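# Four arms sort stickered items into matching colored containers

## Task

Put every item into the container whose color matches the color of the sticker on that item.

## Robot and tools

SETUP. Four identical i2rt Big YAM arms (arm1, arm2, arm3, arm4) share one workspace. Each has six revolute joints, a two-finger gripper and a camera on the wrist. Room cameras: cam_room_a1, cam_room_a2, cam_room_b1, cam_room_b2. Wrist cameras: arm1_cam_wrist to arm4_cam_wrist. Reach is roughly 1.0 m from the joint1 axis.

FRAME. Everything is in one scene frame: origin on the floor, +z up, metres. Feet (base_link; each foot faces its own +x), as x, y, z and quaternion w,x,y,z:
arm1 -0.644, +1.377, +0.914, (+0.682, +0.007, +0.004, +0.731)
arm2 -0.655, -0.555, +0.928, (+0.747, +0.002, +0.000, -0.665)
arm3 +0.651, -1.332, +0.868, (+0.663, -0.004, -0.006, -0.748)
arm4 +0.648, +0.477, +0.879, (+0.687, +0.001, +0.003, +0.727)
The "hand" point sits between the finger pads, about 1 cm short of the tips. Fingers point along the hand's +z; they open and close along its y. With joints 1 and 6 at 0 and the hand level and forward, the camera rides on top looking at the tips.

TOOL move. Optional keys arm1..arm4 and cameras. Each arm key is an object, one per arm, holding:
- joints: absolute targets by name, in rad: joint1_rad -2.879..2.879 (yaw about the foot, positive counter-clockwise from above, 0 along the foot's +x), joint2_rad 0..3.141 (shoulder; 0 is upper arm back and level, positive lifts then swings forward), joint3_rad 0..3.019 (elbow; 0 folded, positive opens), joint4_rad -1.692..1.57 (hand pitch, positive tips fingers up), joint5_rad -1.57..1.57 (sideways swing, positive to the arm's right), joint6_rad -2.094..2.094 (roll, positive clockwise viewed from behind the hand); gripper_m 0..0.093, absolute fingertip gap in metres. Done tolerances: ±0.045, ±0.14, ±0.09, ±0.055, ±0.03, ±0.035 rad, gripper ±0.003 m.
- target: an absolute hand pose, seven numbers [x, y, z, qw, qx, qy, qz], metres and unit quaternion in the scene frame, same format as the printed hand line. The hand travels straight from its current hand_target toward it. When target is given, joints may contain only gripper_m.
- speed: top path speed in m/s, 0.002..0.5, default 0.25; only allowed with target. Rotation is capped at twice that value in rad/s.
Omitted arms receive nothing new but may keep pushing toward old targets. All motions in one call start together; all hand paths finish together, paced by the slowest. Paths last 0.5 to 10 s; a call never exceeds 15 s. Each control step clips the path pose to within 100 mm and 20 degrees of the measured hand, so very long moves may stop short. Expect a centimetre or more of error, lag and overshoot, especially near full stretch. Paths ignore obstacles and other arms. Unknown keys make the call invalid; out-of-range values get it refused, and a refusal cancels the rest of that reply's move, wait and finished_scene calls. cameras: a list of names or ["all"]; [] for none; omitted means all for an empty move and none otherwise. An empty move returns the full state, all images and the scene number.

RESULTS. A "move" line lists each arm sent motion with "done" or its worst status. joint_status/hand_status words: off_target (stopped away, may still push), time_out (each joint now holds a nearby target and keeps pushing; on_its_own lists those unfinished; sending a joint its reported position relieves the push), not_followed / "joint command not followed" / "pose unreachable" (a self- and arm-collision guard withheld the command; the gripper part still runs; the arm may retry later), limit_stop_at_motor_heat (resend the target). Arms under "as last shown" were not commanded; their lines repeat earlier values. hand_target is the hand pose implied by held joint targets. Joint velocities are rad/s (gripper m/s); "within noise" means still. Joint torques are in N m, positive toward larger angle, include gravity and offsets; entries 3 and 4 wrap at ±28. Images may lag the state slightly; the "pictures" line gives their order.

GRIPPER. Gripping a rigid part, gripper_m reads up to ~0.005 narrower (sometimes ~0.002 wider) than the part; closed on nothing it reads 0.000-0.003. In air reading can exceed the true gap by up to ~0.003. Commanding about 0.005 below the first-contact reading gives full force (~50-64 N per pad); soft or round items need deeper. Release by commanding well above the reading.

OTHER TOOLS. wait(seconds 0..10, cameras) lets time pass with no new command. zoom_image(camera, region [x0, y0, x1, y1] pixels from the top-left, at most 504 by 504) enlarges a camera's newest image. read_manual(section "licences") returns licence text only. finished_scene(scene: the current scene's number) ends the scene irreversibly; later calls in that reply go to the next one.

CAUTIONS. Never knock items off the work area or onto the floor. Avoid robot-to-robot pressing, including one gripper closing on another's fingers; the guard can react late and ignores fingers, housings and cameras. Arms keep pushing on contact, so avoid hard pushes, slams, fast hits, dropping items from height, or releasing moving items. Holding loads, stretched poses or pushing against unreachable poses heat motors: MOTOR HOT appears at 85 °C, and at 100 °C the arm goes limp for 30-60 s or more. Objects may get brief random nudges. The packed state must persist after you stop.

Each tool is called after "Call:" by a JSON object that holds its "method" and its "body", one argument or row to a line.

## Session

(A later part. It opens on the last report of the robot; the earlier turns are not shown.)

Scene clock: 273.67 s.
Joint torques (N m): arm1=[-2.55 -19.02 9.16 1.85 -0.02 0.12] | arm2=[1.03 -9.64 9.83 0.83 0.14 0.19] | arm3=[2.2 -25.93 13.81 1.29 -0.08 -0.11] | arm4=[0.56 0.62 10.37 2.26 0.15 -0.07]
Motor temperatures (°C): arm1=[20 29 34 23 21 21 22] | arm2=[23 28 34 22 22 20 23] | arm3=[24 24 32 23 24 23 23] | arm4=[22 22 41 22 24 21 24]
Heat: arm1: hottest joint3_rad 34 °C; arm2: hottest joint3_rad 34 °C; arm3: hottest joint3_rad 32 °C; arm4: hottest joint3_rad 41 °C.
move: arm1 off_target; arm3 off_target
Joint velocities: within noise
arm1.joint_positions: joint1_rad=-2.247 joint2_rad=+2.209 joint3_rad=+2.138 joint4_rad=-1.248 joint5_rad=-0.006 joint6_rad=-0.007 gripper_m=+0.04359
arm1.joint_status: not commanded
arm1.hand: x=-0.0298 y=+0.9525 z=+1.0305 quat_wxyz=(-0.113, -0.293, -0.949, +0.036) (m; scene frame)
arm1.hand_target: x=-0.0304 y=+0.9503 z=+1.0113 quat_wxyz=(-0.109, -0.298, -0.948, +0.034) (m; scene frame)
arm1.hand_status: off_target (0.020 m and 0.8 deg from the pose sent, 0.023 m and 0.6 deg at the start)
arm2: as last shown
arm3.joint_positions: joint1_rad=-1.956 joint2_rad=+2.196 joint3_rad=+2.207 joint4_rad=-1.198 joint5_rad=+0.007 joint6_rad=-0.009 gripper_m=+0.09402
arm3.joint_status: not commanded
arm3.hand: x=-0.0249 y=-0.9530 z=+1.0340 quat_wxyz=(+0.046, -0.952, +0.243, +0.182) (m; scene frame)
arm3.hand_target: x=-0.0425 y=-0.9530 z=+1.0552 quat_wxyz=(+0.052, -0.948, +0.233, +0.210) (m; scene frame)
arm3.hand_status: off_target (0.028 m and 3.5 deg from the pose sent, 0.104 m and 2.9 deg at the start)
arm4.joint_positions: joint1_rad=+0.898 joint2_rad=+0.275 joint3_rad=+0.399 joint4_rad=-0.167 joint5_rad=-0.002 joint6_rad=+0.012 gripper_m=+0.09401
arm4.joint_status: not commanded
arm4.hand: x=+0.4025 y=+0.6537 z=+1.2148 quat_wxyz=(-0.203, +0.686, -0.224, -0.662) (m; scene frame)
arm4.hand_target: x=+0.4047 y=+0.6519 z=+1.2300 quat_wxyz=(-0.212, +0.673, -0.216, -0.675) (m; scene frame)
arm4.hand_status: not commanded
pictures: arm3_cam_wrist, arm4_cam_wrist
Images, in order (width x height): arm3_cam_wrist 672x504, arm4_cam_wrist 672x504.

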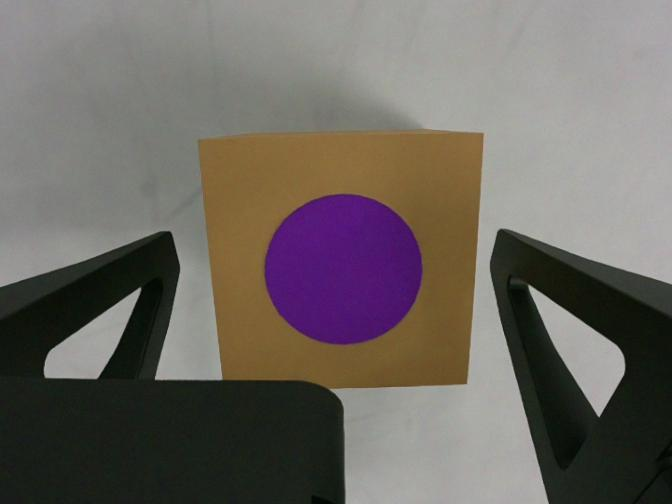

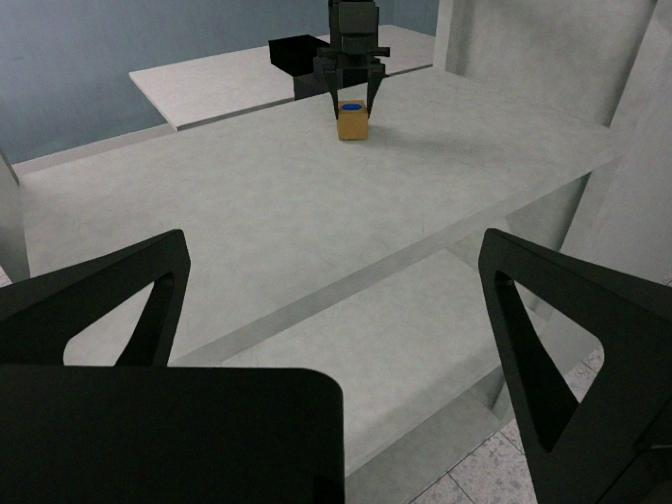

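Call:
{"method": "move", "body": {
  "arm1": {"joints": {"gripper_m": 0.072}},
  "arm3": {"target": [-0.056, -0.958, 1.066, 0.0516, -0.9481, 0.2328, 0.2101], "speed": 0.08},
  "cameras": ["arm1_cam_wrist", "arm3_cam_wrist", "arm4_cam_wrist"]
}}

Scene clock: 282.40 s.
Joint torques (N m): arm1=[-2.14 -19.37 10.89 1.65 -0.05 0.12] | arm2=[0.91 -9.82 9.83 0.79 0.13 0.2] | arm3=[2.37 -25.17 13.85 0.47 0.12 0] | arm4=[1.08 0.62 10.41 2.19 0.11 -0.11]
Motor temperatures (°C): arm1=[20 29 34 23 21 21 22] | arm2=[23 28 33 22 22 20 23] | arm3=[24 25 32 23 24 23 23] | arm4=[22 22 41 22 24 21 24]
Heat: arm1: hottest joint3_rad 34 °C; arm2: hottest joint3_rad 33 °C; arm3: hottest joint3_rad 32 °C; arm4: hottest joint3_rad 41 °C.
move: arm1 done; arm3 off_target
Joint velocities: within noise
arm1.joint_positions: joint1_rad=-2.247 joint2_rad=+2.213 joint3_rad=+2.117 joint4_rad=-1.237 joint5_rad=-0.006 joint6_rad=-0.007 gripper_m=+0.07196
arm1.joint_status: all done
arm1.hand: x=-0.0325 y=+0.9543 z=+1.0186 quat_wxyz=(-0.106, -0.293, -0.950, +0.034) (m; scene frame)
arm1.hand_target: x=-0.0303 y=+0.9503 z=+1.0112 quat_wxyz=(-0.109, -0.298, -0.948, +0.034) (m; scene frame)
arm1.hand_status: not commanded
arm2, arm4: as last shown
arm3.joint_positions: joint1_rad=-1.942 joint2_rad=+2.226 joint3_rad=+2.305 joint4_rad=-1.234 joint5_rad=+0.008 joint6_rad=-0.009 gripper_m=+0.09402
arm3.joint_status: not commanded
arm3.hand: x=-0.0423 y=-0.9556 z=+1.0536 quat_wxyz=(+0.049, -0.951, +0.236, +0.196) (m; scene frame)
arm3.hand_target: x=-0.0552 y=-0.9586 z=+1.0659 quat_wxyz=(+0.052, -0.948, +0.233, +0.211) (m; scene frame)
arm3.hand_status: off_target (0.019 m and 1.7 deg from the pose sent, 0.045 m and 3.5 deg at the start)
pictures: arm1_cam_wrist, arm3_cam_wrist, arm4_cam_wrist
Images, in order (width x height): arm1_cam_wrist 672x504, arm3_cam_wrist 672x504, arm4_cam_wrist 672x504.

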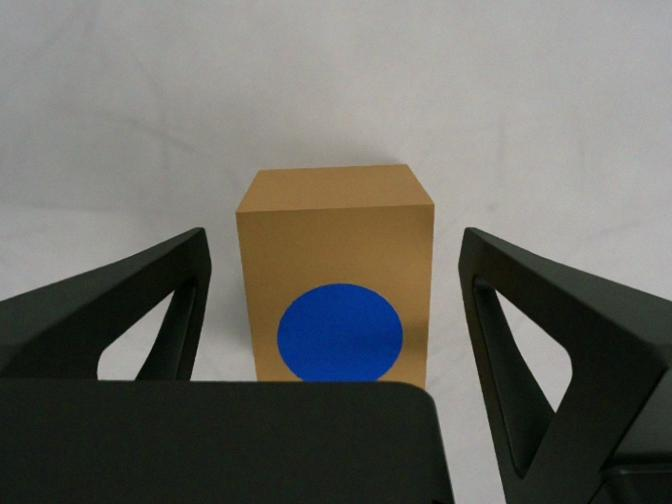

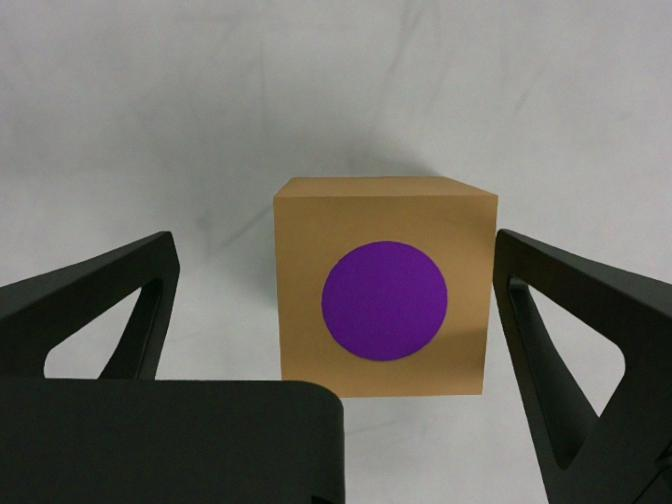

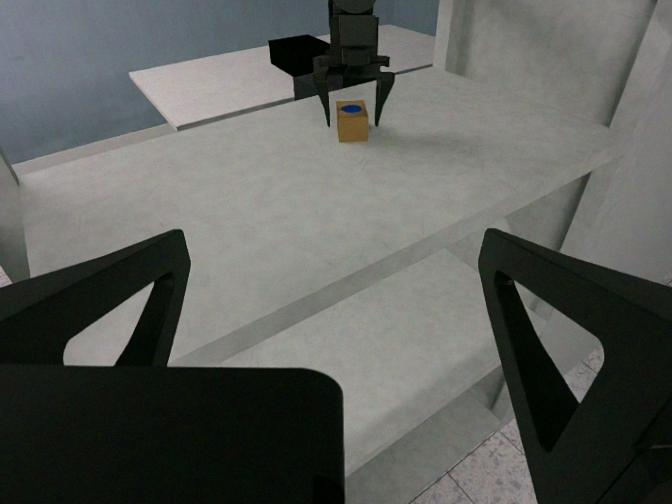

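Call:
{"method": "move", "body": {
  "arm1": {"target": [-0.035, 0.955, 1.125, 0.1091, 0.2979, 0.9478, -0.0343], "speed": 0.12},
  "arm3": {"target": [-0.048, -0.944, 1.060, 0.0516, -0.9481, 0.2328, 0.2101], "speed": 0.08},
  "cameras": ["arm1_cam_wrist", "arm3_cam_wrist", "arm4_cam_wrist"]
}}

Scene clock: 294.17 s.
Joint torques (N m): arm1=[-1.9 -21.25 16.1 0.29 0 0.14] | arm2=[1.08 -9.58 9.83 0.77 0.14 0.18] | arm3=[0.67 -25.7 12.27 1.14 -0.08 -0.12] | arm4=[0.97 0.32 10.41 2.24 0.14 -0.07]
Motor temperatures (°C): arm1=[20 29 34 23 21 21 22] | arm2=[23 28 33 22 22 20 23] | arm3=[24 25 33 23 24 23 23] | arm4=[22 22 41 22 24 21 24]
Heat: arm1: hottest joint3_rad 34 °C; arm2: hottest joint3_rad 33 °C; arm3: hottest joint3_rad 33 °C; arm4: hottest joint3_rad 41 °C.
move: arm1 off_target; arm3 off_target
Joint velocities: within noise
arm1.joint_positions: joint1_rad=-2.247 joint2_rad=+2.213 joint3_rad=+2.314 joint4_rad=-1.487 joint5_rad=-0.006 joint6_rad=-0.007 gripper_m=+0.07196
arm1.joint_status: not commanded
arm1.hand: x=-0.0422 y=+0.9616 z=+1.0915 quat_wxyz=(-0.081, -0.294, -0.952, +0.026) (m; scene frame)
arm1.hand_target: x=-0.0363 y=+0.9560 z=+1.1251 quat_wxyz=(-0.110, -0.298, -0.948, +0.034) (m; scene frame)
arm1.hand_status: off_target (0.035 m and 3.4 deg from the pose sent, 0.106 m and 0.7 deg at the start)
arm2, arm4: as last shown
arm3.joint_positions: joint1_rad=-1.942 joint2_rad=+2.226 joint3_rad=+2.305 joint4_rad=-1.234 joint5_rad=+0.004 joint6_rad=-0.016 gripper_m=+0.09402
arm3.joint_status: not commanded
arm3.hand: x=-0.0426 y=-0.9562 z=+1.0536 quat_wxyz=(+0.047, -0.951, +0.232, +0.196) (m; scene frame)
arm3.hand_target: x=-0.0474 y=-0.9443 z=+1.0600 quat_wxyz=(+0.052, -0.948, +0.233, +0.210) (m; scene frame)
arm3.hand_status: off_target (0.015 m and 1.7 deg from the pose sent, 0.014 m and 1.7 deg at the start)
pictures: arm1_cam_wrist, arm3_cam_wrist, arm4_cam_wrist
Images, in order (width x height): arm1_cam_wrist 672x504, arm3_cam_wrist 672x504, arm4_cam_wrist 672x504.

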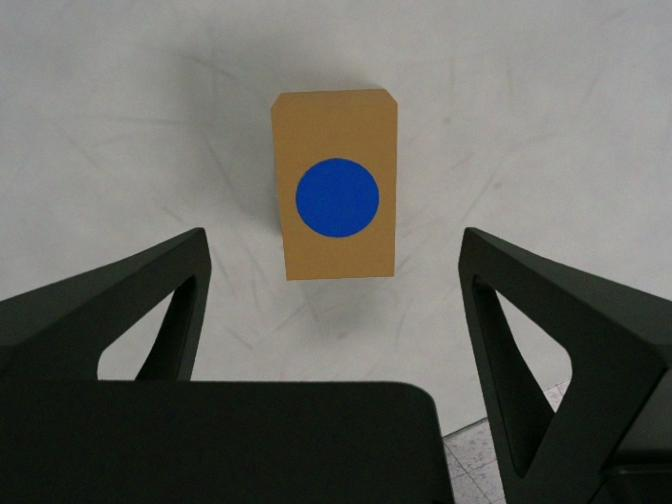

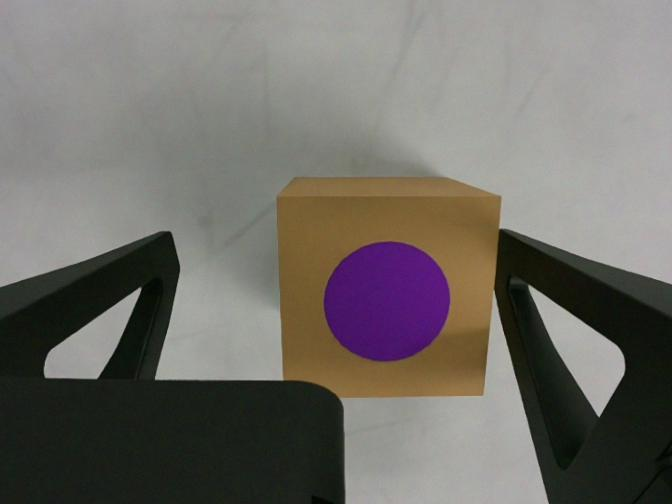

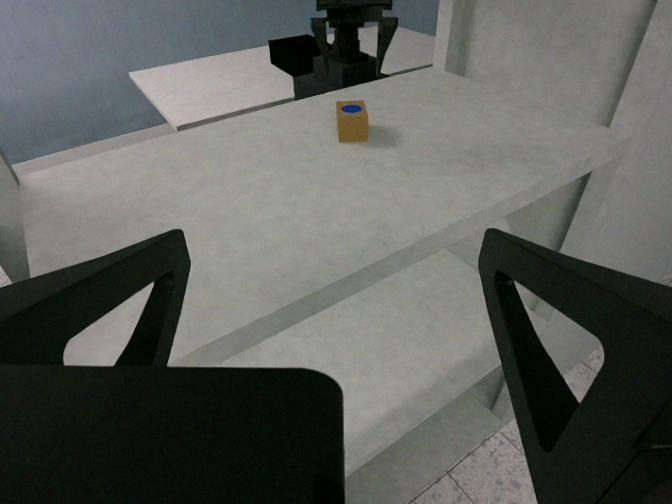

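Call:
{"method": "move", "body": {
  "arm1": {"target": [-0.30, 1.138, 1.15, 0.1091, 0.2979, 0.9478, -0.0343], "speed": 0.2},
  "arm3": {"joints": {"joint1_rad": -1.978}},
  "cameras": ["arm3_cam_wrist"]
}}

Scene clock: 302.03 s.
Joint torques (N m): arm1=[-3.08 -7.36 10.95 0.8 -0.06 0.04] | arm2=[1.03 -9.76 9.8 0.81 0.14 0.19] | arm3=[0.91 -25.7 12.25 1.14 -0.06 -0.11] | arm4=[0.67 0.56 10.47 2.32 0.16 -0.09]
Motor temperatures (°C): arm1=[20 29 35 23 21 21 22] | arm2=[23 27 32 22 22 20 23] | arm3=[24 25 33 23 24 23 23] | arm4=[22 22 41 22 24 21 24]
Heat: arm1: hottest joint3_rad 35 °C; arm2: hottest joint3_rad 32 °C; arm3: hottest joint3_rad 33 °C; arm4: hottest joint3_rad 41 °C.
move: arm1 done; arm3 done
Joint velocities: within noise
arm1.joint_positions: joint1_rad=-2.247 joint2_rad=+1.272 joint3_rad=+1.190 joint4_rad=-1.246 joint5_rad=-0.006 joint6_rad=-0.007 gripper_m=+0.07196
arm1.joint_status: not commanded
arm1.hand: x=-0.2983 y=+1.1400 z=+1.1488 quat_wxyz=(-0.109, -0.293, -0.949, +0.035) (m; scene frame)
arm1.hand_target: x=-0.3000 y=+1.1380 z=+1.1500 quat_wxyz=(-0.109, -0.298, -0.948, +0.034) (m; scene frame)
arm1.hand_status: done (0.003 m and 0.6 deg from the pose sent, 0.318 m and 3.4 deg at the start)
arm2, arm4: as last shown
arm3.joint_positions: joint1_rad=-1.971 joint2_rad=+2.226 joint3_rad=+2.305 joint4_rad=-1.234 joint5_rad=+0.004 joint6_rad=-0.017 gripper_m=+0.09402
arm3.joint_status: all done
arm3.hand: x=-0.0316 y=-0.9364 z=+1.0533 quat_wxyz=(+0.050, -0.948, +0.246, +0.196) (m; scene frame)
arm3.hand_target: x=-0.0373 y=-0.9266 z=+1.0597 quat_wxyz=(+0.055, -0.945, +0.245, +0.209) (m; scene frame)
arm3.hand_status: not commanded
pictures: arm3_cam_wrist
Images, in order (width x height): arm3_cam_wrist 672x504.

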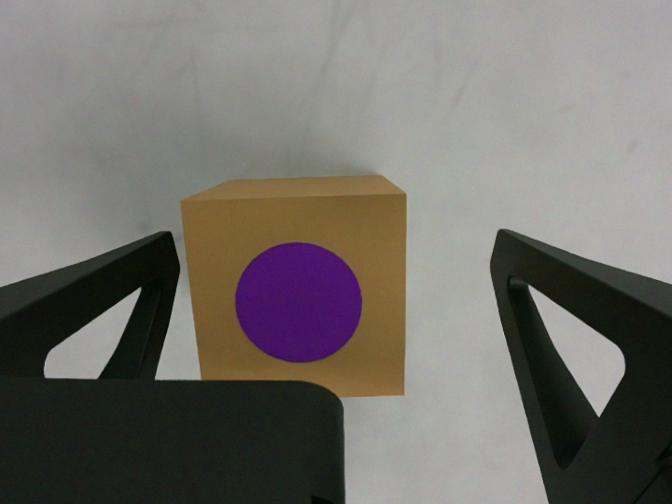

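Call:
{"method": "move", "body": {
  "arm3": {"joints": {"gripper_m": 0.035}},
  "arm1": {"joints": {"joint1_rad": -2.0}},
  "cameras": ["arm3_cam_wrist"]
}}

Scene clock: 306.60 s.
Joint torques (N m): arm1=[-2.67 -7.59 10.95 0.79 0.09 0.08] | arm2=[1.03 -9.7 9.84 0.8 0.14 0.2] | arm3=[1.08 -25.76 12.27 1.17 -0.01 -0.11] | arm4=[0.73 0.67 10.37 2.18 0.13 -0.06]
Motor temperatures (°C): arm1=[20 29 35 23 21 21 22] | arm2=[23 27 32 22 22 20 23] | arm3=[24 25 33 23 24 23 23] | arm4=[22 22 41 22 24 21 24]
Heat: arm1: hottest joint3_rad 35 °C; arm2: hottest joint3_rad 32 °C; arm3: hottest joint3_rad 33 °C; arm4: hottest joint3_rad 41 °C.
move: arm1 done; arm3 off_target
Joint velocities: within noise
arm1.joint_positions: joint1_rad=-1.991 joint2_rad=+1.272 joint3_rad=+1.190 joint4_rad=-1.246 joint5_rad=-0.009 joint6_rad=-0.007 gripper_m=+0.07196
arm1.joint_status: all done
arm1.hand: x=-0.2493 y=+1.2347 z=+1.1483 quat_wxyz=(-0.112, -0.170, -0.979, +0.017) (m; scene frame)
arm1.hand_target: x=-0.2510 y=+1.2310 z=+1.1494 quat_wxyz=(-0.112, -0.176, -0.978, +0.018) (m; scene frame)
arm1.hand_status: not commanded
arm2, arm4: as last shown
arm3.joint_positions: joint1_rad=-1.971 joint2_rad=+2.226 joint3_rad=+2.305 joint4_rad=-1.234 joint5_rad=+0.002 joint6_rad=-0.017 gripper_m=+0.05314
arm3.joint_status: gripper_m off_target (ended at +0.05317, target +0.03500)
arm3.hand: x=-0.0317 y=-0.9365 z=+1.0533 quat_wxyz=(+0.049, -0.948, +0.245, +0.196) (m; scene frame)
arm3.hand_target: x=-0.0373 y=-0.9266 z=+1.0597 quat_wxyz=(+0.055, -0.945, +0.245, +0.209) (m; scene frame)
arm3.hand_status: not commanded
pictures: arm3_cam_wrist
Images, in order (width x height): arm3_cam_wrist 672x504.

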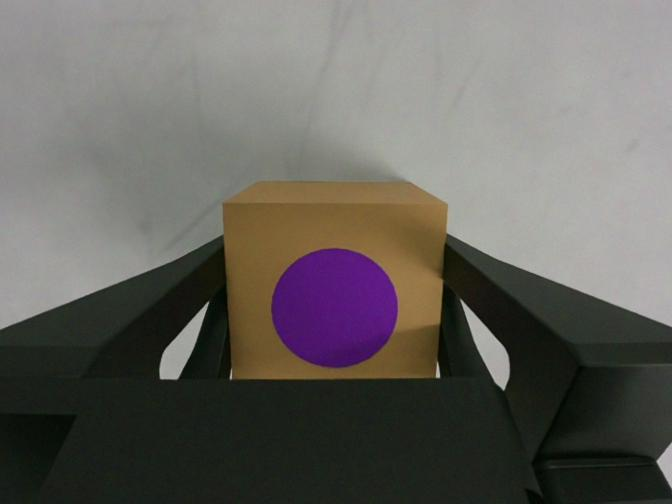

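Call:
{"method": "move", "body": {
  "arm3": {"target": [-0.028, -0.936, 1.115, 0.0516, -0.9470, 0.2380, 0.2101], "speed": 0.1},
  "arm4": {"target": [0.086, 0.894, 1.15, 0.0778, -0.9212, 0.2905, 0.2468], "speed": 0.25, "joints": {"gripper_m": 0.08}}
}}

Call:
{"method": "move", "body": {
  "arm3": {"target": [0.31, -1.14, 1.18, 0.0516, -0.9470, 0.2380, 0.2101], "speed": 0.25},
  "arm4": {"target": [0.010, 0.960, 1.150, 0.0778, -0.9212, 0.2905, 0.2468], "speed": 0.15},
  "cameras": ["arm3_cam_wrist", "arm4_cam_wrist"]
}}

Scene clock: 319.57 s.
Joint torques (N m): arm1=[-2.2 -7.36 11.04 0.73 0.05 0.07] | arm2=[1.03 -9.7 9.85 0.79 0.14 0.19] | arm3=[1.26 -28.51 14.23 0.44 -0.09 -0.12] | arm4=[-0.09 -20.37 12.93 0.43 0.22 -0.08]
Motor temperatures (°C): arm1=[20 28 34 23 21 21 22] | arm2=[23 27 32 22 22 20 23] | arm3=[24 25 33 23 24 23 24] | arm4=[22 22 41 22 24 21 24]
Heat: arm1: hottest joint3_rad 34 °C; arm2: hottest joint3_rad 32 °C; arm3: hottest joint3_rad 33 °C; arm4: hottest joint3_rad 41 °C.
move: arm3 off_target; arm4 off_target
Joint velocities: within noise
arm1, arm2: as last shown
arm3.joint_positions: joint1_rad=-1.971 joint2_rad=+2.226 joint3_rad=+2.370 joint4_rad=-1.340 joint5_rad=-0.003 joint6_rad=-0.026 gripper_m=+0.05314
arm3.joint_status: not commanded
arm3.hand: x=-0.0217 y=-0.9430 z=+1.0745 quat_wxyz=(+0.043, -0.953, +0.242, +0.177) (m; scene frame)
arm3.hand_target: x=-0.0261 y=-0.9371 z=+1.1148 quat_wxyz=(+0.052, -0.947, +0.238, +0.210) (m; scene frame)
arm3.hand_status: off_target (0.042 m and 4.0 deg from the pose sent, 0.062 m and 1.9 deg at the start)
arm4.joint_positions: joint1_rad=+0.885 joint2_rad=+1.842 joint3_rad=+1.826 joint4_rad=-1.063 joint5_rad=-0.012 joint6_rad=-0.011 gripper_m=+0.08011
arm4.joint_status: all done
arm4.hand: x=+0.0922 y=+0.8820 z=+1.1324 quat_wxyz=(-0.069, +0.924, -0.294, -0.234) (m; scene frame)
arm4.hand_target: x=+0.0868 y=+0.8934 z=+1.1498 quat_wxyz=(-0.078, +0.921, -0.291, -0.247) (m; scene frame)
arm4.hand_status: off_target (0.022 m and 1.8 deg from the pose sent, 0.403 m and 57.6 deg at the start)
pictures: none

Scene clock: 322.03 s.
Joint torques (N m): arm1=[-2.78 -7.3 10.97 0.77 0.08 0.08] | arm2=[0.97 -9.7 9.84 0.81 0.14 0.18] | arm3=[2.32 -7.36 8.98 0.72 0.12 0.03] | arm4=[0.32 -23.65 12.63 0.43 0 -0.11]
Motor temperatures (°C): arm1=[20 28 34 23 21 21 22] | arm2=[23 27 32 22 22 20 23] | arm3=[24 26 33 23 24 23 24] | arm4=[22 22 41 22 24 21 24]
Heat: arm1: hottest joint3_rad 34 °C; arm2: hottest joint3_rad 32 °C; arm3: hottest joint3_rad 33 °C; arm4: hottest joint3_rad 41 °C.
move: arm3 done; arm4 off_target
Joint velocities: within noise
arm1: as last shown
arm2.joint_positions: joint1_rad=+0.916 joint2_rad=+1.188 joint3_rad=+1.088 joint4_rad=-1.219 joint5_rad=+0.001 joint6_rad=-0.010 gripper_m=+0.07994
arm2.joint_status: not commanded
arm2.hand: x=-0.3249 y=-0.7540 z=+1.1568 quat_wxyz=(-0.121, -0.259, -0.958, +0.033) (m; scene frame)
arm2.hand_target: x=-0.3301 y=-0.7501 z=+1.1501 quat_wxyz=(-0.109, -0.264, -0.958, +0.030) (m; scene frame)
arm2.hand_status: not commanded
arm3.joint_positions: joint1_rad=-1.964 joint2_rad=+1.072 joint3_rad=+1.195 joint4_rad=-1.237 joint5_rad=+0.002 joint6_rad=-0.019 gripper_m=+0.05314
arm3.joint_status: not commanded
arm3.hand: x=+0.3124 y=-1.1351 z=+1.1844 quat_wxyz=(+0.055, -0.945, +0.241, +0.216) (m; scene frame)
arm3.hand_target: x=+0.3101 y=-1.1400 z=+1.1800 quat_wxyz=(+0.052, -0.947, +0.238, +0.210) (m; scene frame)
arm3.hand_status: done (0.007 m and 0.9 deg from the pose sent, 0.400 m and 4.0 deg at the start)
arm4.joint_positions: joint1_rad=+0.874 joint2_rad=+2.192 joint3_rad=+2.415 joint4_rad=-1.284 joint5_rad=-0.012 joint6_rad=-0.021 gripper_m=+0.08011
arm4.joint_status: not commanded
arm4.hand: x=+0.0140 y=+0.9500 z=+1.1474 quat_wxyz=(-0.074, +0.922, -0.294, -0.242) (m; scene frame)
arm4.hand_target: x=+0.0106 y=+0.9597 z=+1.1498 quat_wxyz=(-0.078, +0.921, -0.291, -0.248) (m; scene frame)
arm4.hand_status: off_target (0.011 m and 0.8 deg from the pose sent, 0.115 m and 1.8 deg at the start)
pictures: arm3_cam_wrist, arm4_cam_wrist
Images, in order (width x height): arm3_cam_wrist 672x504, arm4_cam_wrist 672x504.

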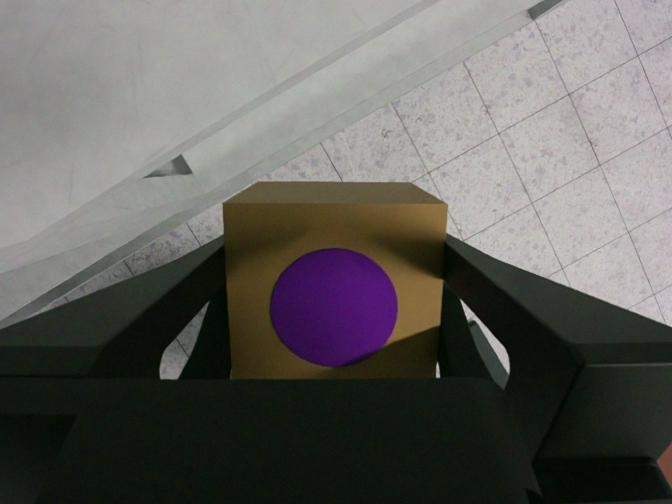

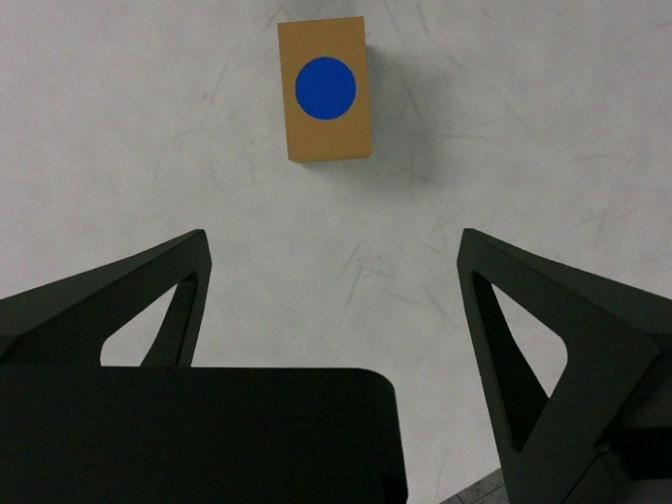

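Call:
{"method": "move", "body": {
  "arm3": {"joints": {"joint2_rad": 0.95, "joint3_rad": 0.9, "joint4_rad": -1.1, "joint5_rad": 0, "joint6_rad": 0}},
  "arm4": {"target": [-0.041, 0.989, 1.048, 0.0826, -0.9165, 0.2541, 0.2978], "speed": 0.1},
  "cameras": ["arm4_cam_wrist"]
}}

Scene clock: 342.73 s.
Joint torques (N m): arm1=[-2.49 -6.89 11.07 0.85 0.04 0.05] | arm2=[1.14 -9.76 9.83 0.77 0.14 0.19] | arm3=[2.37 -5.77 9.63 1.39 -0.08 0.03] | arm4=[0.79 -25.11 9.95 1.51 -0.08 -0.1]
Motor temperatures (°C): arm1=[20 27 34 23 21 21 22] | arm2=[23 26 32 22 22 20 23] | arm3=[24 25 33 23 24 23 24] | arm4=[22 25 40 22 24 21 24]
Heat: arm1: hottest joint3_rad 34 °C; arm2: hottest joint3_rad 32 °C; arm3: hottest joint3_rad 33 °C; arm4: hottest joint3_rad 40 °C.
move: arm3 done; arm4 off_target
Joint velocities: within noise
arm1, arm2: as last shown
arm3.joint_positions: joint1_rad=-1.964 joint2_rad=+0.951 joint3_rad=+0.895 joint4_rad=-1.114 joint5_rad=+0.002 joint6_rad=-0.008 gripper_m=+0.05314
arm3.joint_status: all done
arm3.hand: x=+0.3594 y=-1.1629 z=+1.0933 quat_wxyz=(+0.046, -0.949, +0.247, +0.190) (m; scene frame)
arm3.hand_target: x=+0.3527 y=-1.1653 z=+1.0976 quat_wxyz=(+0.045, -0.948, +0.243, +0.200) (m; scene frame)
arm3.hand_status: not commanded
arm4.joint_positions: joint1_rad=+0.873 joint2_rad=+2.298 joint3_rad=+2.340 joint4_rad=-0.987 joint5_rad=-0.055 joint6_rad=-0.077 gripper_m=+0.08011
arm4.joint_status: not commanded
arm4.hand: x=-0.0387 y=+0.9797 z=+1.0639 quat_wxyz=(-0.081, +0.915, -0.258, -0.299) (m; scene frame)
arm4.hand_target: x=-0.0403 y=+0.9886 z=+1.0481 quat_wxyz=(-0.083, +0.916, -0.254, -0.298) (m; scene frame)
arm4.hand_status: off_target (0.019 m and 0.5 deg from the pose sent, 0.120 m and 7.9 deg at the start)
pictures: arm4_cam_wrist
Images, in order (width x height): arm4_cam_wrist 672x504.

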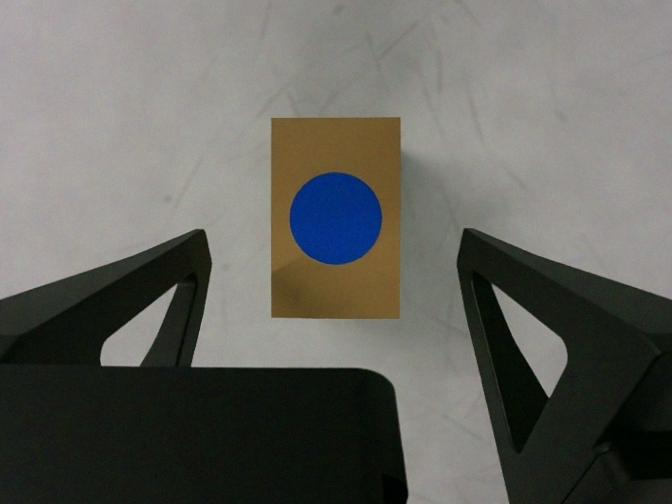

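Call:
{"method": "move", "body": {
  "arm3": {"joints": {"joint1_rad": 1.768}},
  "arm4": {"target": [-0.046, 0.991, 1.027, 0.0826, -0.9165, 0.2541, 0.2978], "speed": 0.08},
  "cameras": ["arm3_cam_wrist", "arm4_cam_wrist"]
}}

Scene clock: 350.37 s.
Joint torques (N m): arm1=[-2.32 -7.06 11.1 0.81 0.03 0.07] | arm2=[1.03 -9.76 9.81 0.81 0.14 0.2] | arm3=[1.79 -6.24 9.72 0.79 0.13 0] | arm4=[0.67 -25.17 9.51 1.47 -0.06 -0.08]
Motor temperatures (°C): arm1=[20 26 34 23 21 21 22] | arm2=[23 26 32 22 22 20 23] | arm3=[24 25 32 23 24 23 24] | arm4=[22 26 41 22 24 21 24]
Heat: arm1: hottest joint3_rad 34 °C; arm2: hottest joint3_rad 32 °C; arm3: hottest joint3_rad 32 °C; arm4: hottest joint3_rad 41 °C.
move: arm3 done; arm4 off_target
Joint velocities: within noise
arm1, arm2: as last shown
arm3.joint_positions: joint1_rad=+1.760 joint2_rad=+0.957 joint3_rad=+0.895 joint4_rad=-1.099 joint5_rad=-0.003 joint6_rad=-0.006 gripper_m=+0.05319
arm3.joint_status: all done
arm3.hand: x=+0.9890 y=-1.3055 z=+1.0956 quat_wxyz=(-0.204, +0.038, -0.978, -0.001) (m; scene frame)
arm3.hand_target: x=+0.9894 y=-1.3030 z=+1.1002 quat_wxyz=(-0.209, +0.039, -0.977, -0.001) (m; scene frame)
arm3.hand_status: not commanded
arm4.joint_positions: joint1_rad=+0.873 joint2_rad=+2.316 joint3_rad=+2.330 joint4_rad=-0.949 joint5_rad=-0.055 joint6_rad=-0.077 gripper_m=+0.08011
arm4.joint_status: not commanded
arm4.hand: x=-0.0440 y=+0.9836 z=+1.0491 quat_wxyz=(-0.083, +0.914, -0.257, -0.303) (m; scene frame)
arm4.hand_target: x=-0.0451 y=+0.9905 z=+1.0272 quat_wxyz=(-0.083, +0.916, -0.254, -0.298) (m; scene frame)
arm4.hand_status: off_target (0.023 m and 0.8 deg from the pose sent, 0.039 m and 0.5 deg at the start)
pictures: arm3_cam_wrist, arm4_cam_wrist
Images, in order (width x height): arm3_cam_wrist 672x504, arm4_cam_wrist 672x504.

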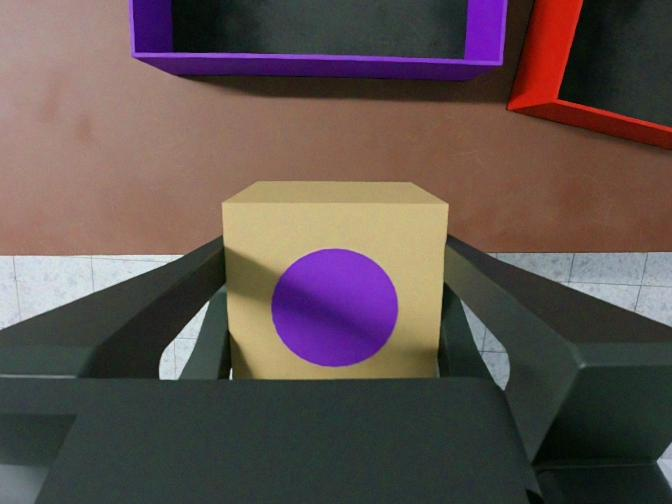

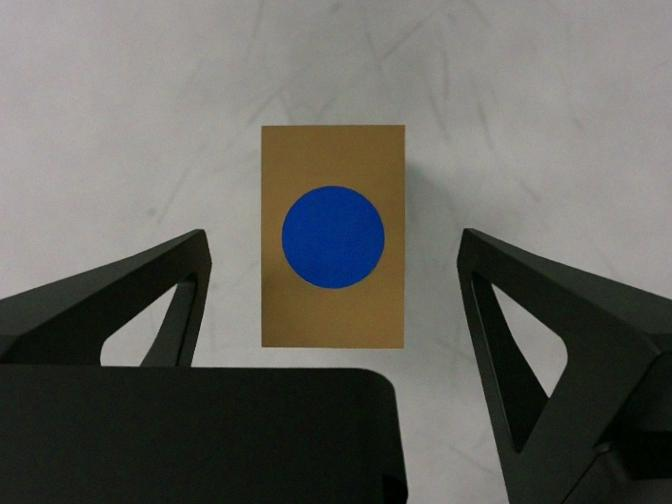

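Call:
{"method": "move", "body": {
  "arm3": {"target": [1.195, -1.290, 0.96, 0.2078, -0.0376, 0.9774, 0.0080], "speed": 0.2},
  "arm4": {"target": [-0.047, 0.992, 1.013, 0.0826, -0.9165, 0.2541, 0.2978], "speed": 0.06},
  "cameras": ["arm3_cam_wrist", "arm4_cam_wrist"]
}}

Scene clock: 363.47 s.
Joint torques (N m): arm1=[-2.55 -7.47 11.1 0.72 0.08 0.05] | arm2=[1.14 -9.76 9.83 0.8 0.13 0.19] | arm3=[1.14 -16.03 11.92 1.22 -0.07 -0.01] | arm4=[0.62 -25.17 9.16 1.58 -0.06 -0.11]
Motor temperatures (°C): arm1=[20 26 34 23 21 21 22] | arm2=[23 26 32 22 22 20 23] | arm3=[24 25 31 23 24 23 24] | arm4=[22 26 41 22 24 21 24]
Heat: arm1: hottest joint3_rad 34 °C; arm2: hottest joint3_rad 32 °C; arm3: hottest joint3_rad 31 °C; arm4: hottest joint3_rad 41 °C.
move: arm3 off_target; arm4 off_target
Joint velocities: within noise
arm1, arm2: as last shown
arm3.joint_positions: joint1_rad=+1.760 joint2_rad=+1.628 joint3_rad=+1.066 joint4_rad=-0.657 joint5_rad=-0.013 joint6_rad=-0.006 gripper_m=+0.05319
arm3.joint_status: not commanded
arm3.hand: x=+1.1696 y=-1.2935 z=+0.9363 quat_wxyz=(-0.175, +0.039, -0.984, -0.005) (m; scene frame)
arm3.hand_target: x=+1.1934 y=-1.2902 z=+0.9607 quat_wxyz=(-0.208, +0.038, -0.977, -0.008) (m; scene frame)
arm3.hand_status: off_target (0.035 m and 3.8 deg from the pose sent, 0.247 m and 1.0 deg at the start)
arm4.joint_positions: joint1_rad=+0.873 joint2_rad=+2.320 joint3_rad=+2.310 joint4_rad=-0.920 joint5_rad=-0.055 joint6_rad=-0.077 gripper_m=+0.08011
arm4.joint_status: not commanded
arm4.hand: x=-0.0457 y=+0.9848 z=+1.0401 quat_wxyz=(-0.084, +0.913, -0.257, -0.306) (m; scene frame)
arm4.hand_target: x=-0.0459 y=+0.9913 z=+1.0131 quat_wxyz=(-0.082, +0.916, -0.254, -0.298) (m; scene frame)
arm4.hand_status: off_target (0.028 m and 1.1 deg from the pose sent, 0.037 m and 0.8 deg at the start)
pictures: arm3_cam_wrist, arm4_cam_wrist
Images, in order (width x height): arm3_cam_wrist 672x504, arm4_cam_wrist 672x504.

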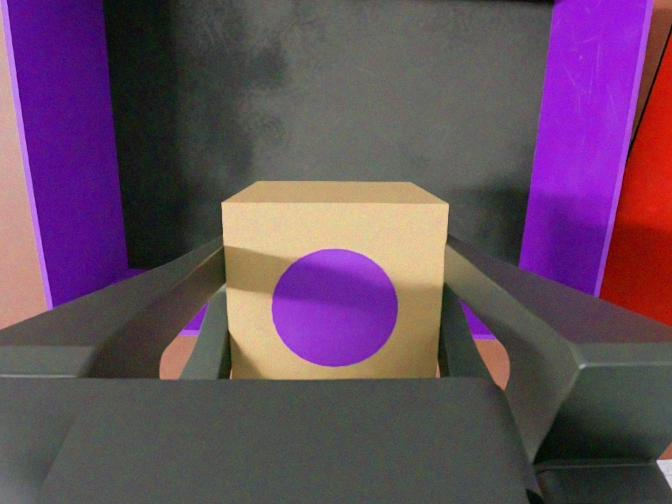

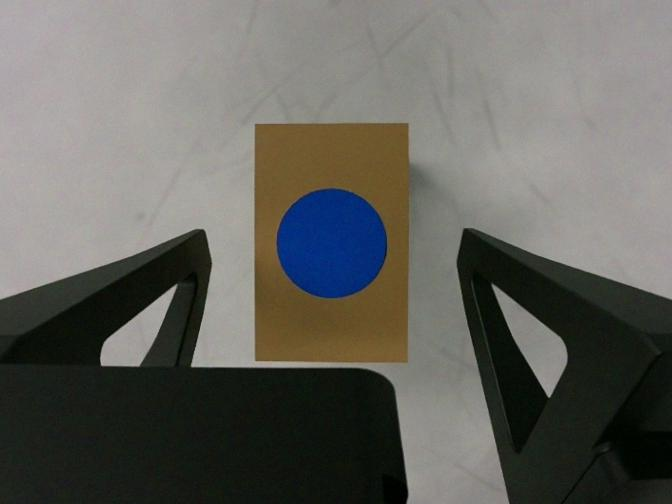

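Call:
{"method": "move", "body": {
  "arm3": {"target": [1.212, -1.284, 0.845, 0.2078, -0.0376, 0.9774, 0.0080], "speed": 0.12},
  "arm4": {"joints": {"gripper_m": 0.024}},
  "cameras": ["arm3_cam_wrist", "arm4_cam_wrist", "cam_room_a1"]
}}

Scene clock: 373.40 s.
Joint torques (N m): arm1=[-2.9 -7.24 11.15 0.77 0.04 0.07] | arm2=[1.03 -9.64 9.84 0.81 0.14 0.18] | arm3=[2.08 -17.67 6.57 1.4 0.13 0.03] | arm4=[0.44 -25.11 9.29 1.52 -0.06 -0.08]
Motor temperatures (°C): arm1=[20 26 34 23 21 21 22] | arm2=[23 26 32 22 22 20 23] | arm3=[24 25 32 23 24 23 24] | arm4=[22 26 39 22 24 21 25]
Heat: arm1: hottest joint3_rad 34 °C; arm2: hottest joint3_rad 32 °C; arm3: hottest joint3_rad 32 °C; arm4: hottest joint3_rad 39 °C.
move: arm3 done; arm4 off_target
Joint velocities: within noise
arm1, arm2: as last shown
arm3.joint_positions: joint1_rad=+1.760 joint2_rad=+1.853 joint3_rad=+1.066 joint4_rad=-0.378 joint5_rad=-0.013 joint6_rad=+0.003 gripper_m=+0.05319
arm3.joint_status: not commanded
arm3.hand: x=+1.2097 y=-1.2918 z=+0.8444 quat_wxyz=(-0.201, +0.035, -0.979, -0.007) (m; scene frame)
arm3.hand_target: x=+1.2119 y=-1.2839 z=+0.8451 quat_wxyz=(-0.208, +0.038, -0.977, -0.008) (m; scene frame)
arm3.hand_status: done (0.008 m and 0.8 deg from the pose sent, 0.101 m and 3.8 deg at the start)
arm4.joint_positions: joint1_rad=+0.873 joint2_rad=+2.320 joint3_rad=+2.310 joint4_rad=-0.919 joint5_rad=-0.056 joint6_rad=-0.078 gripper_m=+0.04390
arm4.joint_status: gripper_m off_target (ended at +0.04392, target +0.02400)
arm4.hand: x=-0.0458 y=+0.9847 z=+1.0401 quat_wxyz=(-0.084, +0.913, -0.256, -0.306) (m; scene frame)
arm4.hand_target: x=-0.0459 y=+0.9913 z=+1.0132 quat_wxyz=(-0.083, +0.916, -0.254, -0.298) (m; scene frame)
arm4.hand_status: not commanded
pictures: arm3_cam_wrist, arm4_cam_wrist, cam_room_a1
Images, in order (width x height): arm3_cam_wrist 672x504, arm4_cam_wrist 672x504, cam_room_a1 672x504.

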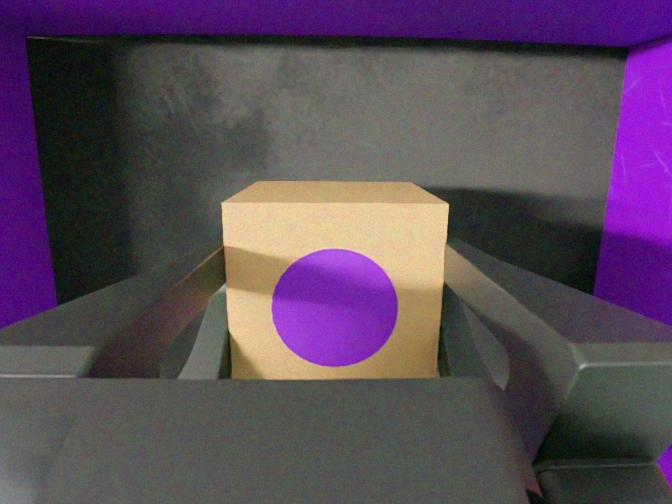

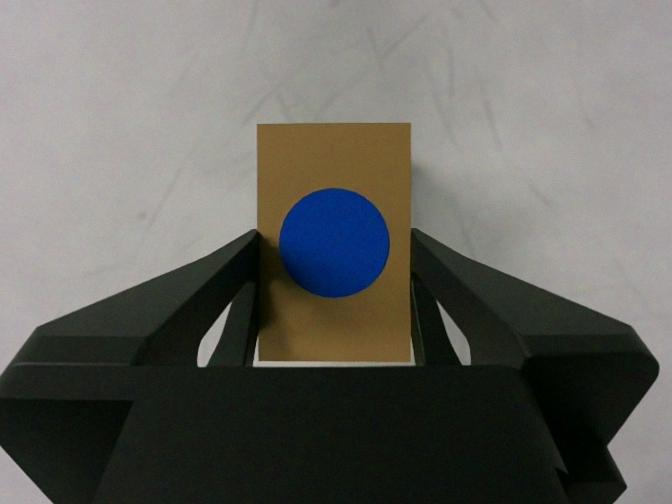

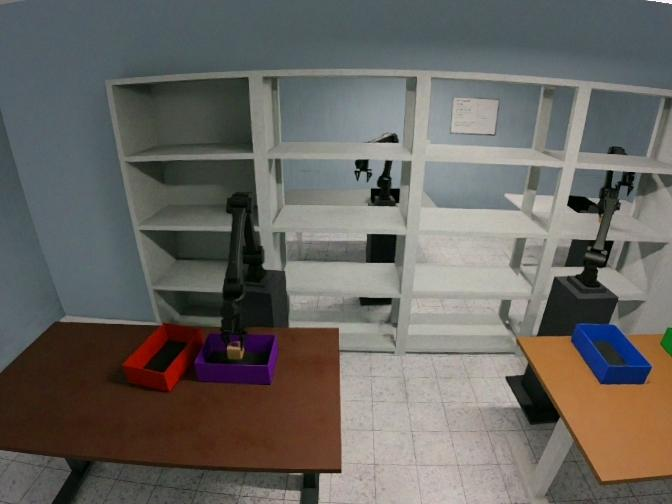

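Call:
{"method": "move", "body": {
  "arm3": {"target": [1.208, -1.284, 0.795, 0.2078, -0.0376, 0.9774, 0.0080], "speed": 0.08},
  "arm4": {"target": [-0.038, 0.983, 1.11, 0.0826, -0.9165, 0.2541, 0.2978], "speed": 0.1},
  "cameras": ["arm3_cam_wrist"]
}}

Call:
{"method": "move", "body": {
  "arm3": {"target": [1.206, -1.284, 0.778, 0.2078, -0.0376, 0.9774, 0.0080], "speed": 0.05},
  "arm4": {"target": [0.36, 0.70, 1.17, 0.0826, -0.9165, 0.2541, 0.2978], "speed": 0.25},
  "cameras": ["arm3_cam_wrist", "arm4_cam_wrist"]
}}

Scene clock: 380.37 s.
Joint torques (N m): arm1=[-2.2 -7.71 10.97 0.68 0.05 0.09] | arm2=[1.08 -9.82 9.81 0.79 0.14 0.19] | arm3=[1.96 -17.26 5.67 1.5 0.12 0.03] | arm4=[0.67 -27.28 13.07 0.62 0.06 -0.1]
Motor temperatures (°C): arm1=[20 26 34 23 21 21 22] | arm2=[23 26 32 22 22 20 23] | arm3=[24 25 32 23 24 23 24] | arm4=[22 26 39 22 24 21 25]
Heat: arm1: hottest joint3_rad 34 °C; arm2: hottest joint3_rad 32 °C; arm3: hottest joint3_rad 32 °C; arm4: hottest joint3_rad 39 °C.
move: arm3 done; arm4 off_target
Joint velocities: within noise
arm1, arm2: as last shown
arm3.joint_positions: joint1_rad=+1.762 joint2_rad=+1.942 joint3_rad=+1.038 joint4_rad=-0.252 joint5_rad=-0.012 joint6_rad=+0.005 gripper_m=+0.05319
arm3.joint_status: not commanded
arm3.hand: x=+1.2085 y=-1.2919 z=+0.7993 quat_wxyz=(-0.206, +0.034, -0.978, -0.007) (m; scene frame)
arm3.hand_target: x=+1.2078 y=-1.2840 z=+0.7950 quat_wxyz=(-0.208, +0.038, -0.977, -0.008) (m; scene frame)
arm3.hand_status: done (0.009 m and 0.4 deg from the pose sent, 0.050 m and 0.8 deg at the start)
arm4.joint_positions: joint1_rad=+0.873 joint2_rad=+2.320 joint3_rad=+2.456 joint4_rad=-1.122 joint5_rad=-0.056 joint6_rad=-0.078 gripper_m=+0.04390
arm4.joint_status: not commanded
arm4.hand: x=-0.0336 y=+0.9760 z=+1.0876 quat_wxyz=(-0.074, +0.921, -0.259, -0.281) (m; scene frame)
arm4.hand_target: x=-0.0369 y=+0.9824 z=+1.1099 quat_wxyz=(-0.083, +0.916, -0.254, -0.298) (m; scene frame)
arm4.hand_status: off_target (0.024 m and 2.3 deg from the pose sent, 0.070 m and 1.1 deg at the start)
pictures: arm3_cam_wrist
Images, in order (width x height): arm3_cam_wrist 672x504.

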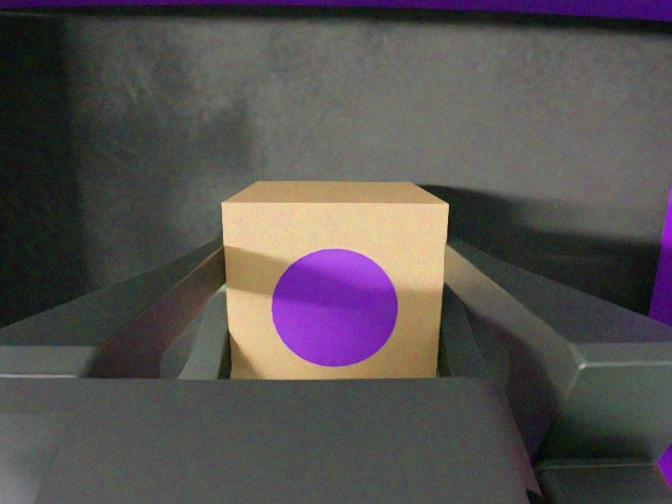

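Scene clock: 382.90 s.
Joint torques (N m): arm1=[-2.73 -7.77 10.91 0.75 0.04 0.04] | arm2=[1.03 -9.64 9.83 0.8 0.13 0.19] | arm3=[2.02 -16.97 5.31 1.48 0.14 0.02] | arm4=[0.21 -4.31 9.52 0.73 -0.1 -0.11]
Motor temperatures (°C): arm1=[20 26 34 23 21 21 22] | arm2=[23 26 32 22 22 20 23] | arm3=[24 25 31 23 24 23 25] | arm4=[22 26 39 22 24 21 25]
Heat: arm1: hottest joint3_rad 34 °C; arm2: hottest joint3_rad 32 °C; arm3: hottest joint3_rad 31 °C; arm4: hottest joint3_rad 39 °C.
move: arm3 done; arm4 done
Joint velocities: within noise
arm1.joint_positions: joint1_rad=-1.991 joint2_rad=+1.272 joint3_rad=+1.190 joint4_rad=-1.246 joint5_rad=-0.009 joint6_rad=-0.007 gripper_m=+0.07196
arm1.joint_status: not commanded
arm1.hand: x=-0.2493 y=+1.2347 z=+1.1483 quat_wxyz=(-0.112, -0.170, -0.979, +0.017) (m; scene frame)
arm1.hand_target: x=-0.2510 y=+1.2310 z=+1.1494 quat_wxyz=(-0.112, -0.176, -0.978, +0.018) (m; scene frame)
arm1.hand_status: not commanded
arm2: as last shown
arm3.joint_positions: joint1_rad=+1.762 joint2_rad=+1.973 joint3_rad=+1.032 joint4_rad=-0.209 joint5_rad=-0.012 joint6_rad=+0.005 gripper_m=+0.05319
arm3.joint_status: not commanded
arm3.hand: x=+1.2081 y=-1.2917 z=+0.7847 quat_wxyz=(-0.209, +0.035, -0.977, -0.007) (m; scene frame)
arm3.hand_target: x=+1.2058 y=-1.2841 z=+0.7781 quat_wxyz=(-0.208, +0.038, -0.977, -0.008) (m; scene frame)
arm3.hand_status: done (0.010 m and 0.4 deg from the pose sent, 0.023 m and 0.4 deg at the start)
arm4.joint_positions: joint1_rad=+0.829 joint2_rad=+0.889 joint3_rad=+0.952 joint4_rad=-0.999 joint5_rad=-0.080 joint6_rad=-0.112 gripper_m=+0.04390
arm4.joint_status: not commanded
arm4.hand: x=+0.3591 y=+0.6982 z=+1.1717 quat_wxyz=(-0.084, +0.914, -0.257, -0.304) (m; scene frame)
arm4.hand_target: x=+0.3600 y=+0.6999 z=+1.1700 quat_wxyz=(-0.083, +0.916, -0.254, -0.298) (m; scene frame)
arm4.hand_status: done (0.003 m and 0.8 deg from the pose sent, 0.488 m and 2.3 deg at the start)
pictures: arm3_cam_wrist, arm4_cam_wrist
Images, in order (width x height): arm3_cam_wrist 672x504, arm4_cam_wrist 672x504.

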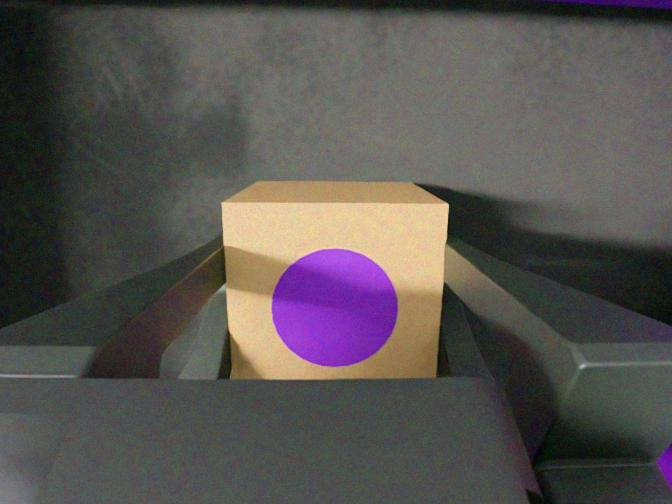

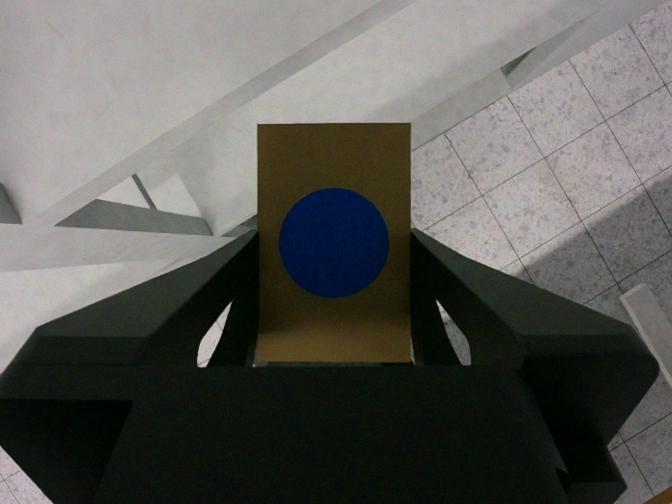

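Call:
{"method": "move", "body": {
  "arm3": {"target": [1.206, -1.284, 0.764, 0.2078, -0.0376, 0.9774, 0.0080], "speed": 0.05},
  "arm4": {"joints": {"joint1_rad": -1.845, "joint5_rad": 0, "joint6_rad": 0}},
  "cameras": ["arm3_cam_wrist", "arm4_cam_wrist"]
}}

Scene clock: 388.43 s.
Joint torques (N m): arm1=[-2.61 -7.24 11.15 0.64 0.02 0.06] | arm2=[1.03 -9.7 9.8 0.79 0.14 0.19] | arm3=[2.14 -16.32 5.14 1.48 0.13 0.02] | arm4=[1.26 -4.78 9.48 0.62 0.02 0.16]
Motor temperatures (°C): arm1=[20 26 34 23 21 21 22] | arm2=[23 26 32 22 22 20 23] | arm3=[24 25 31 23 24 23 25] | arm4=[22 26 38 22 24 21 25]
Heat: arm1: hottest joint3_rad 34 °C; arm2: hottest joint3_rad 32 °C; arm3: hottest joint3_rad 31 °C; arm4: hottest joint3_rad 38 °C.
move: arm3 off_target; arm4 done
Joint velocities: within noise
arm1, arm2: as last shown
arm3.joint_positions: joint1_rad=+1.762 joint2_rad=+1.996 joint3_rad=+1.032 joint4_rad=-0.176 joint5_rad=-0.012 joint6_rad=+0.007 gripper_m=+0.05319
arm3.joint_status: not commanded
arm3.hand: x=+1.2106 y=-1.2917 z=+0.7759 quat_wxyz=(-0.214, +0.034, -0.976, -0.007) (m; scene frame)
arm3.hand_target: x=+1.2057 y=-1.2843 z=+0.7642 quat_wxyz=(-0.208, +0.038, -0.977, -0.008) (m; scene frame)
arm3.hand_status: off_target (0.015 m and 0.8 deg from the pose sent, 0.022 m and 0.4 deg at the start)
arm4.joint_positions: joint1_rad=-1.845 joint2_rad=+0.897 joint3_rad=+0.952 joint4_rad=-0.999 joint5_rad=+0.002 joint6_rad=-0.011 gripper_m=+0.04391
arm4.joint_status: all done
arm4.hand: x=+1.0058 y=+0.3985 z=+1.1664 quat_wxyz=(-0.304, -0.098, -0.947, +0.038) (m; scene frame)
arm4.hand_target: x=+1.0050 y=+0.3991 z=+1.1674 quat_wxyz=(-0.302, -0.103, -0.947, +0.035) (m; scene frame)
arm4.hand_status: not commanded
pictures: arm3_cam_wrist, arm4_cam_wrist
Images, in order (width x height): arm3_cam_wrist 672x504, arm4_cam_wrist 672x504.

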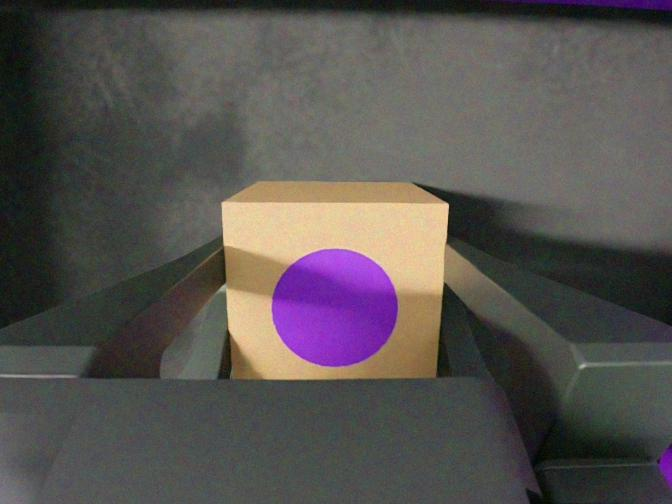

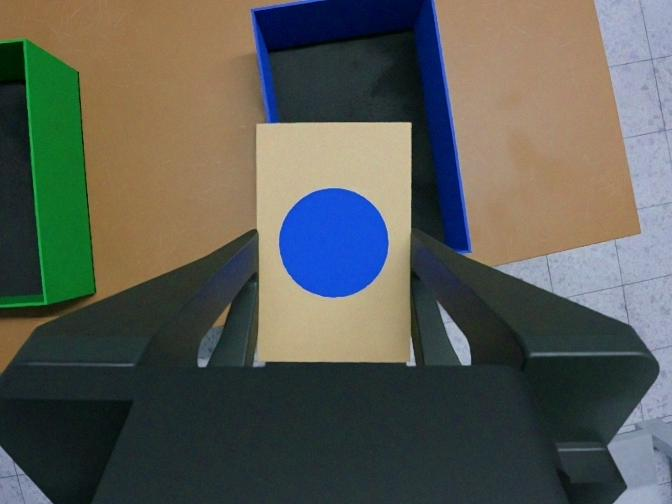

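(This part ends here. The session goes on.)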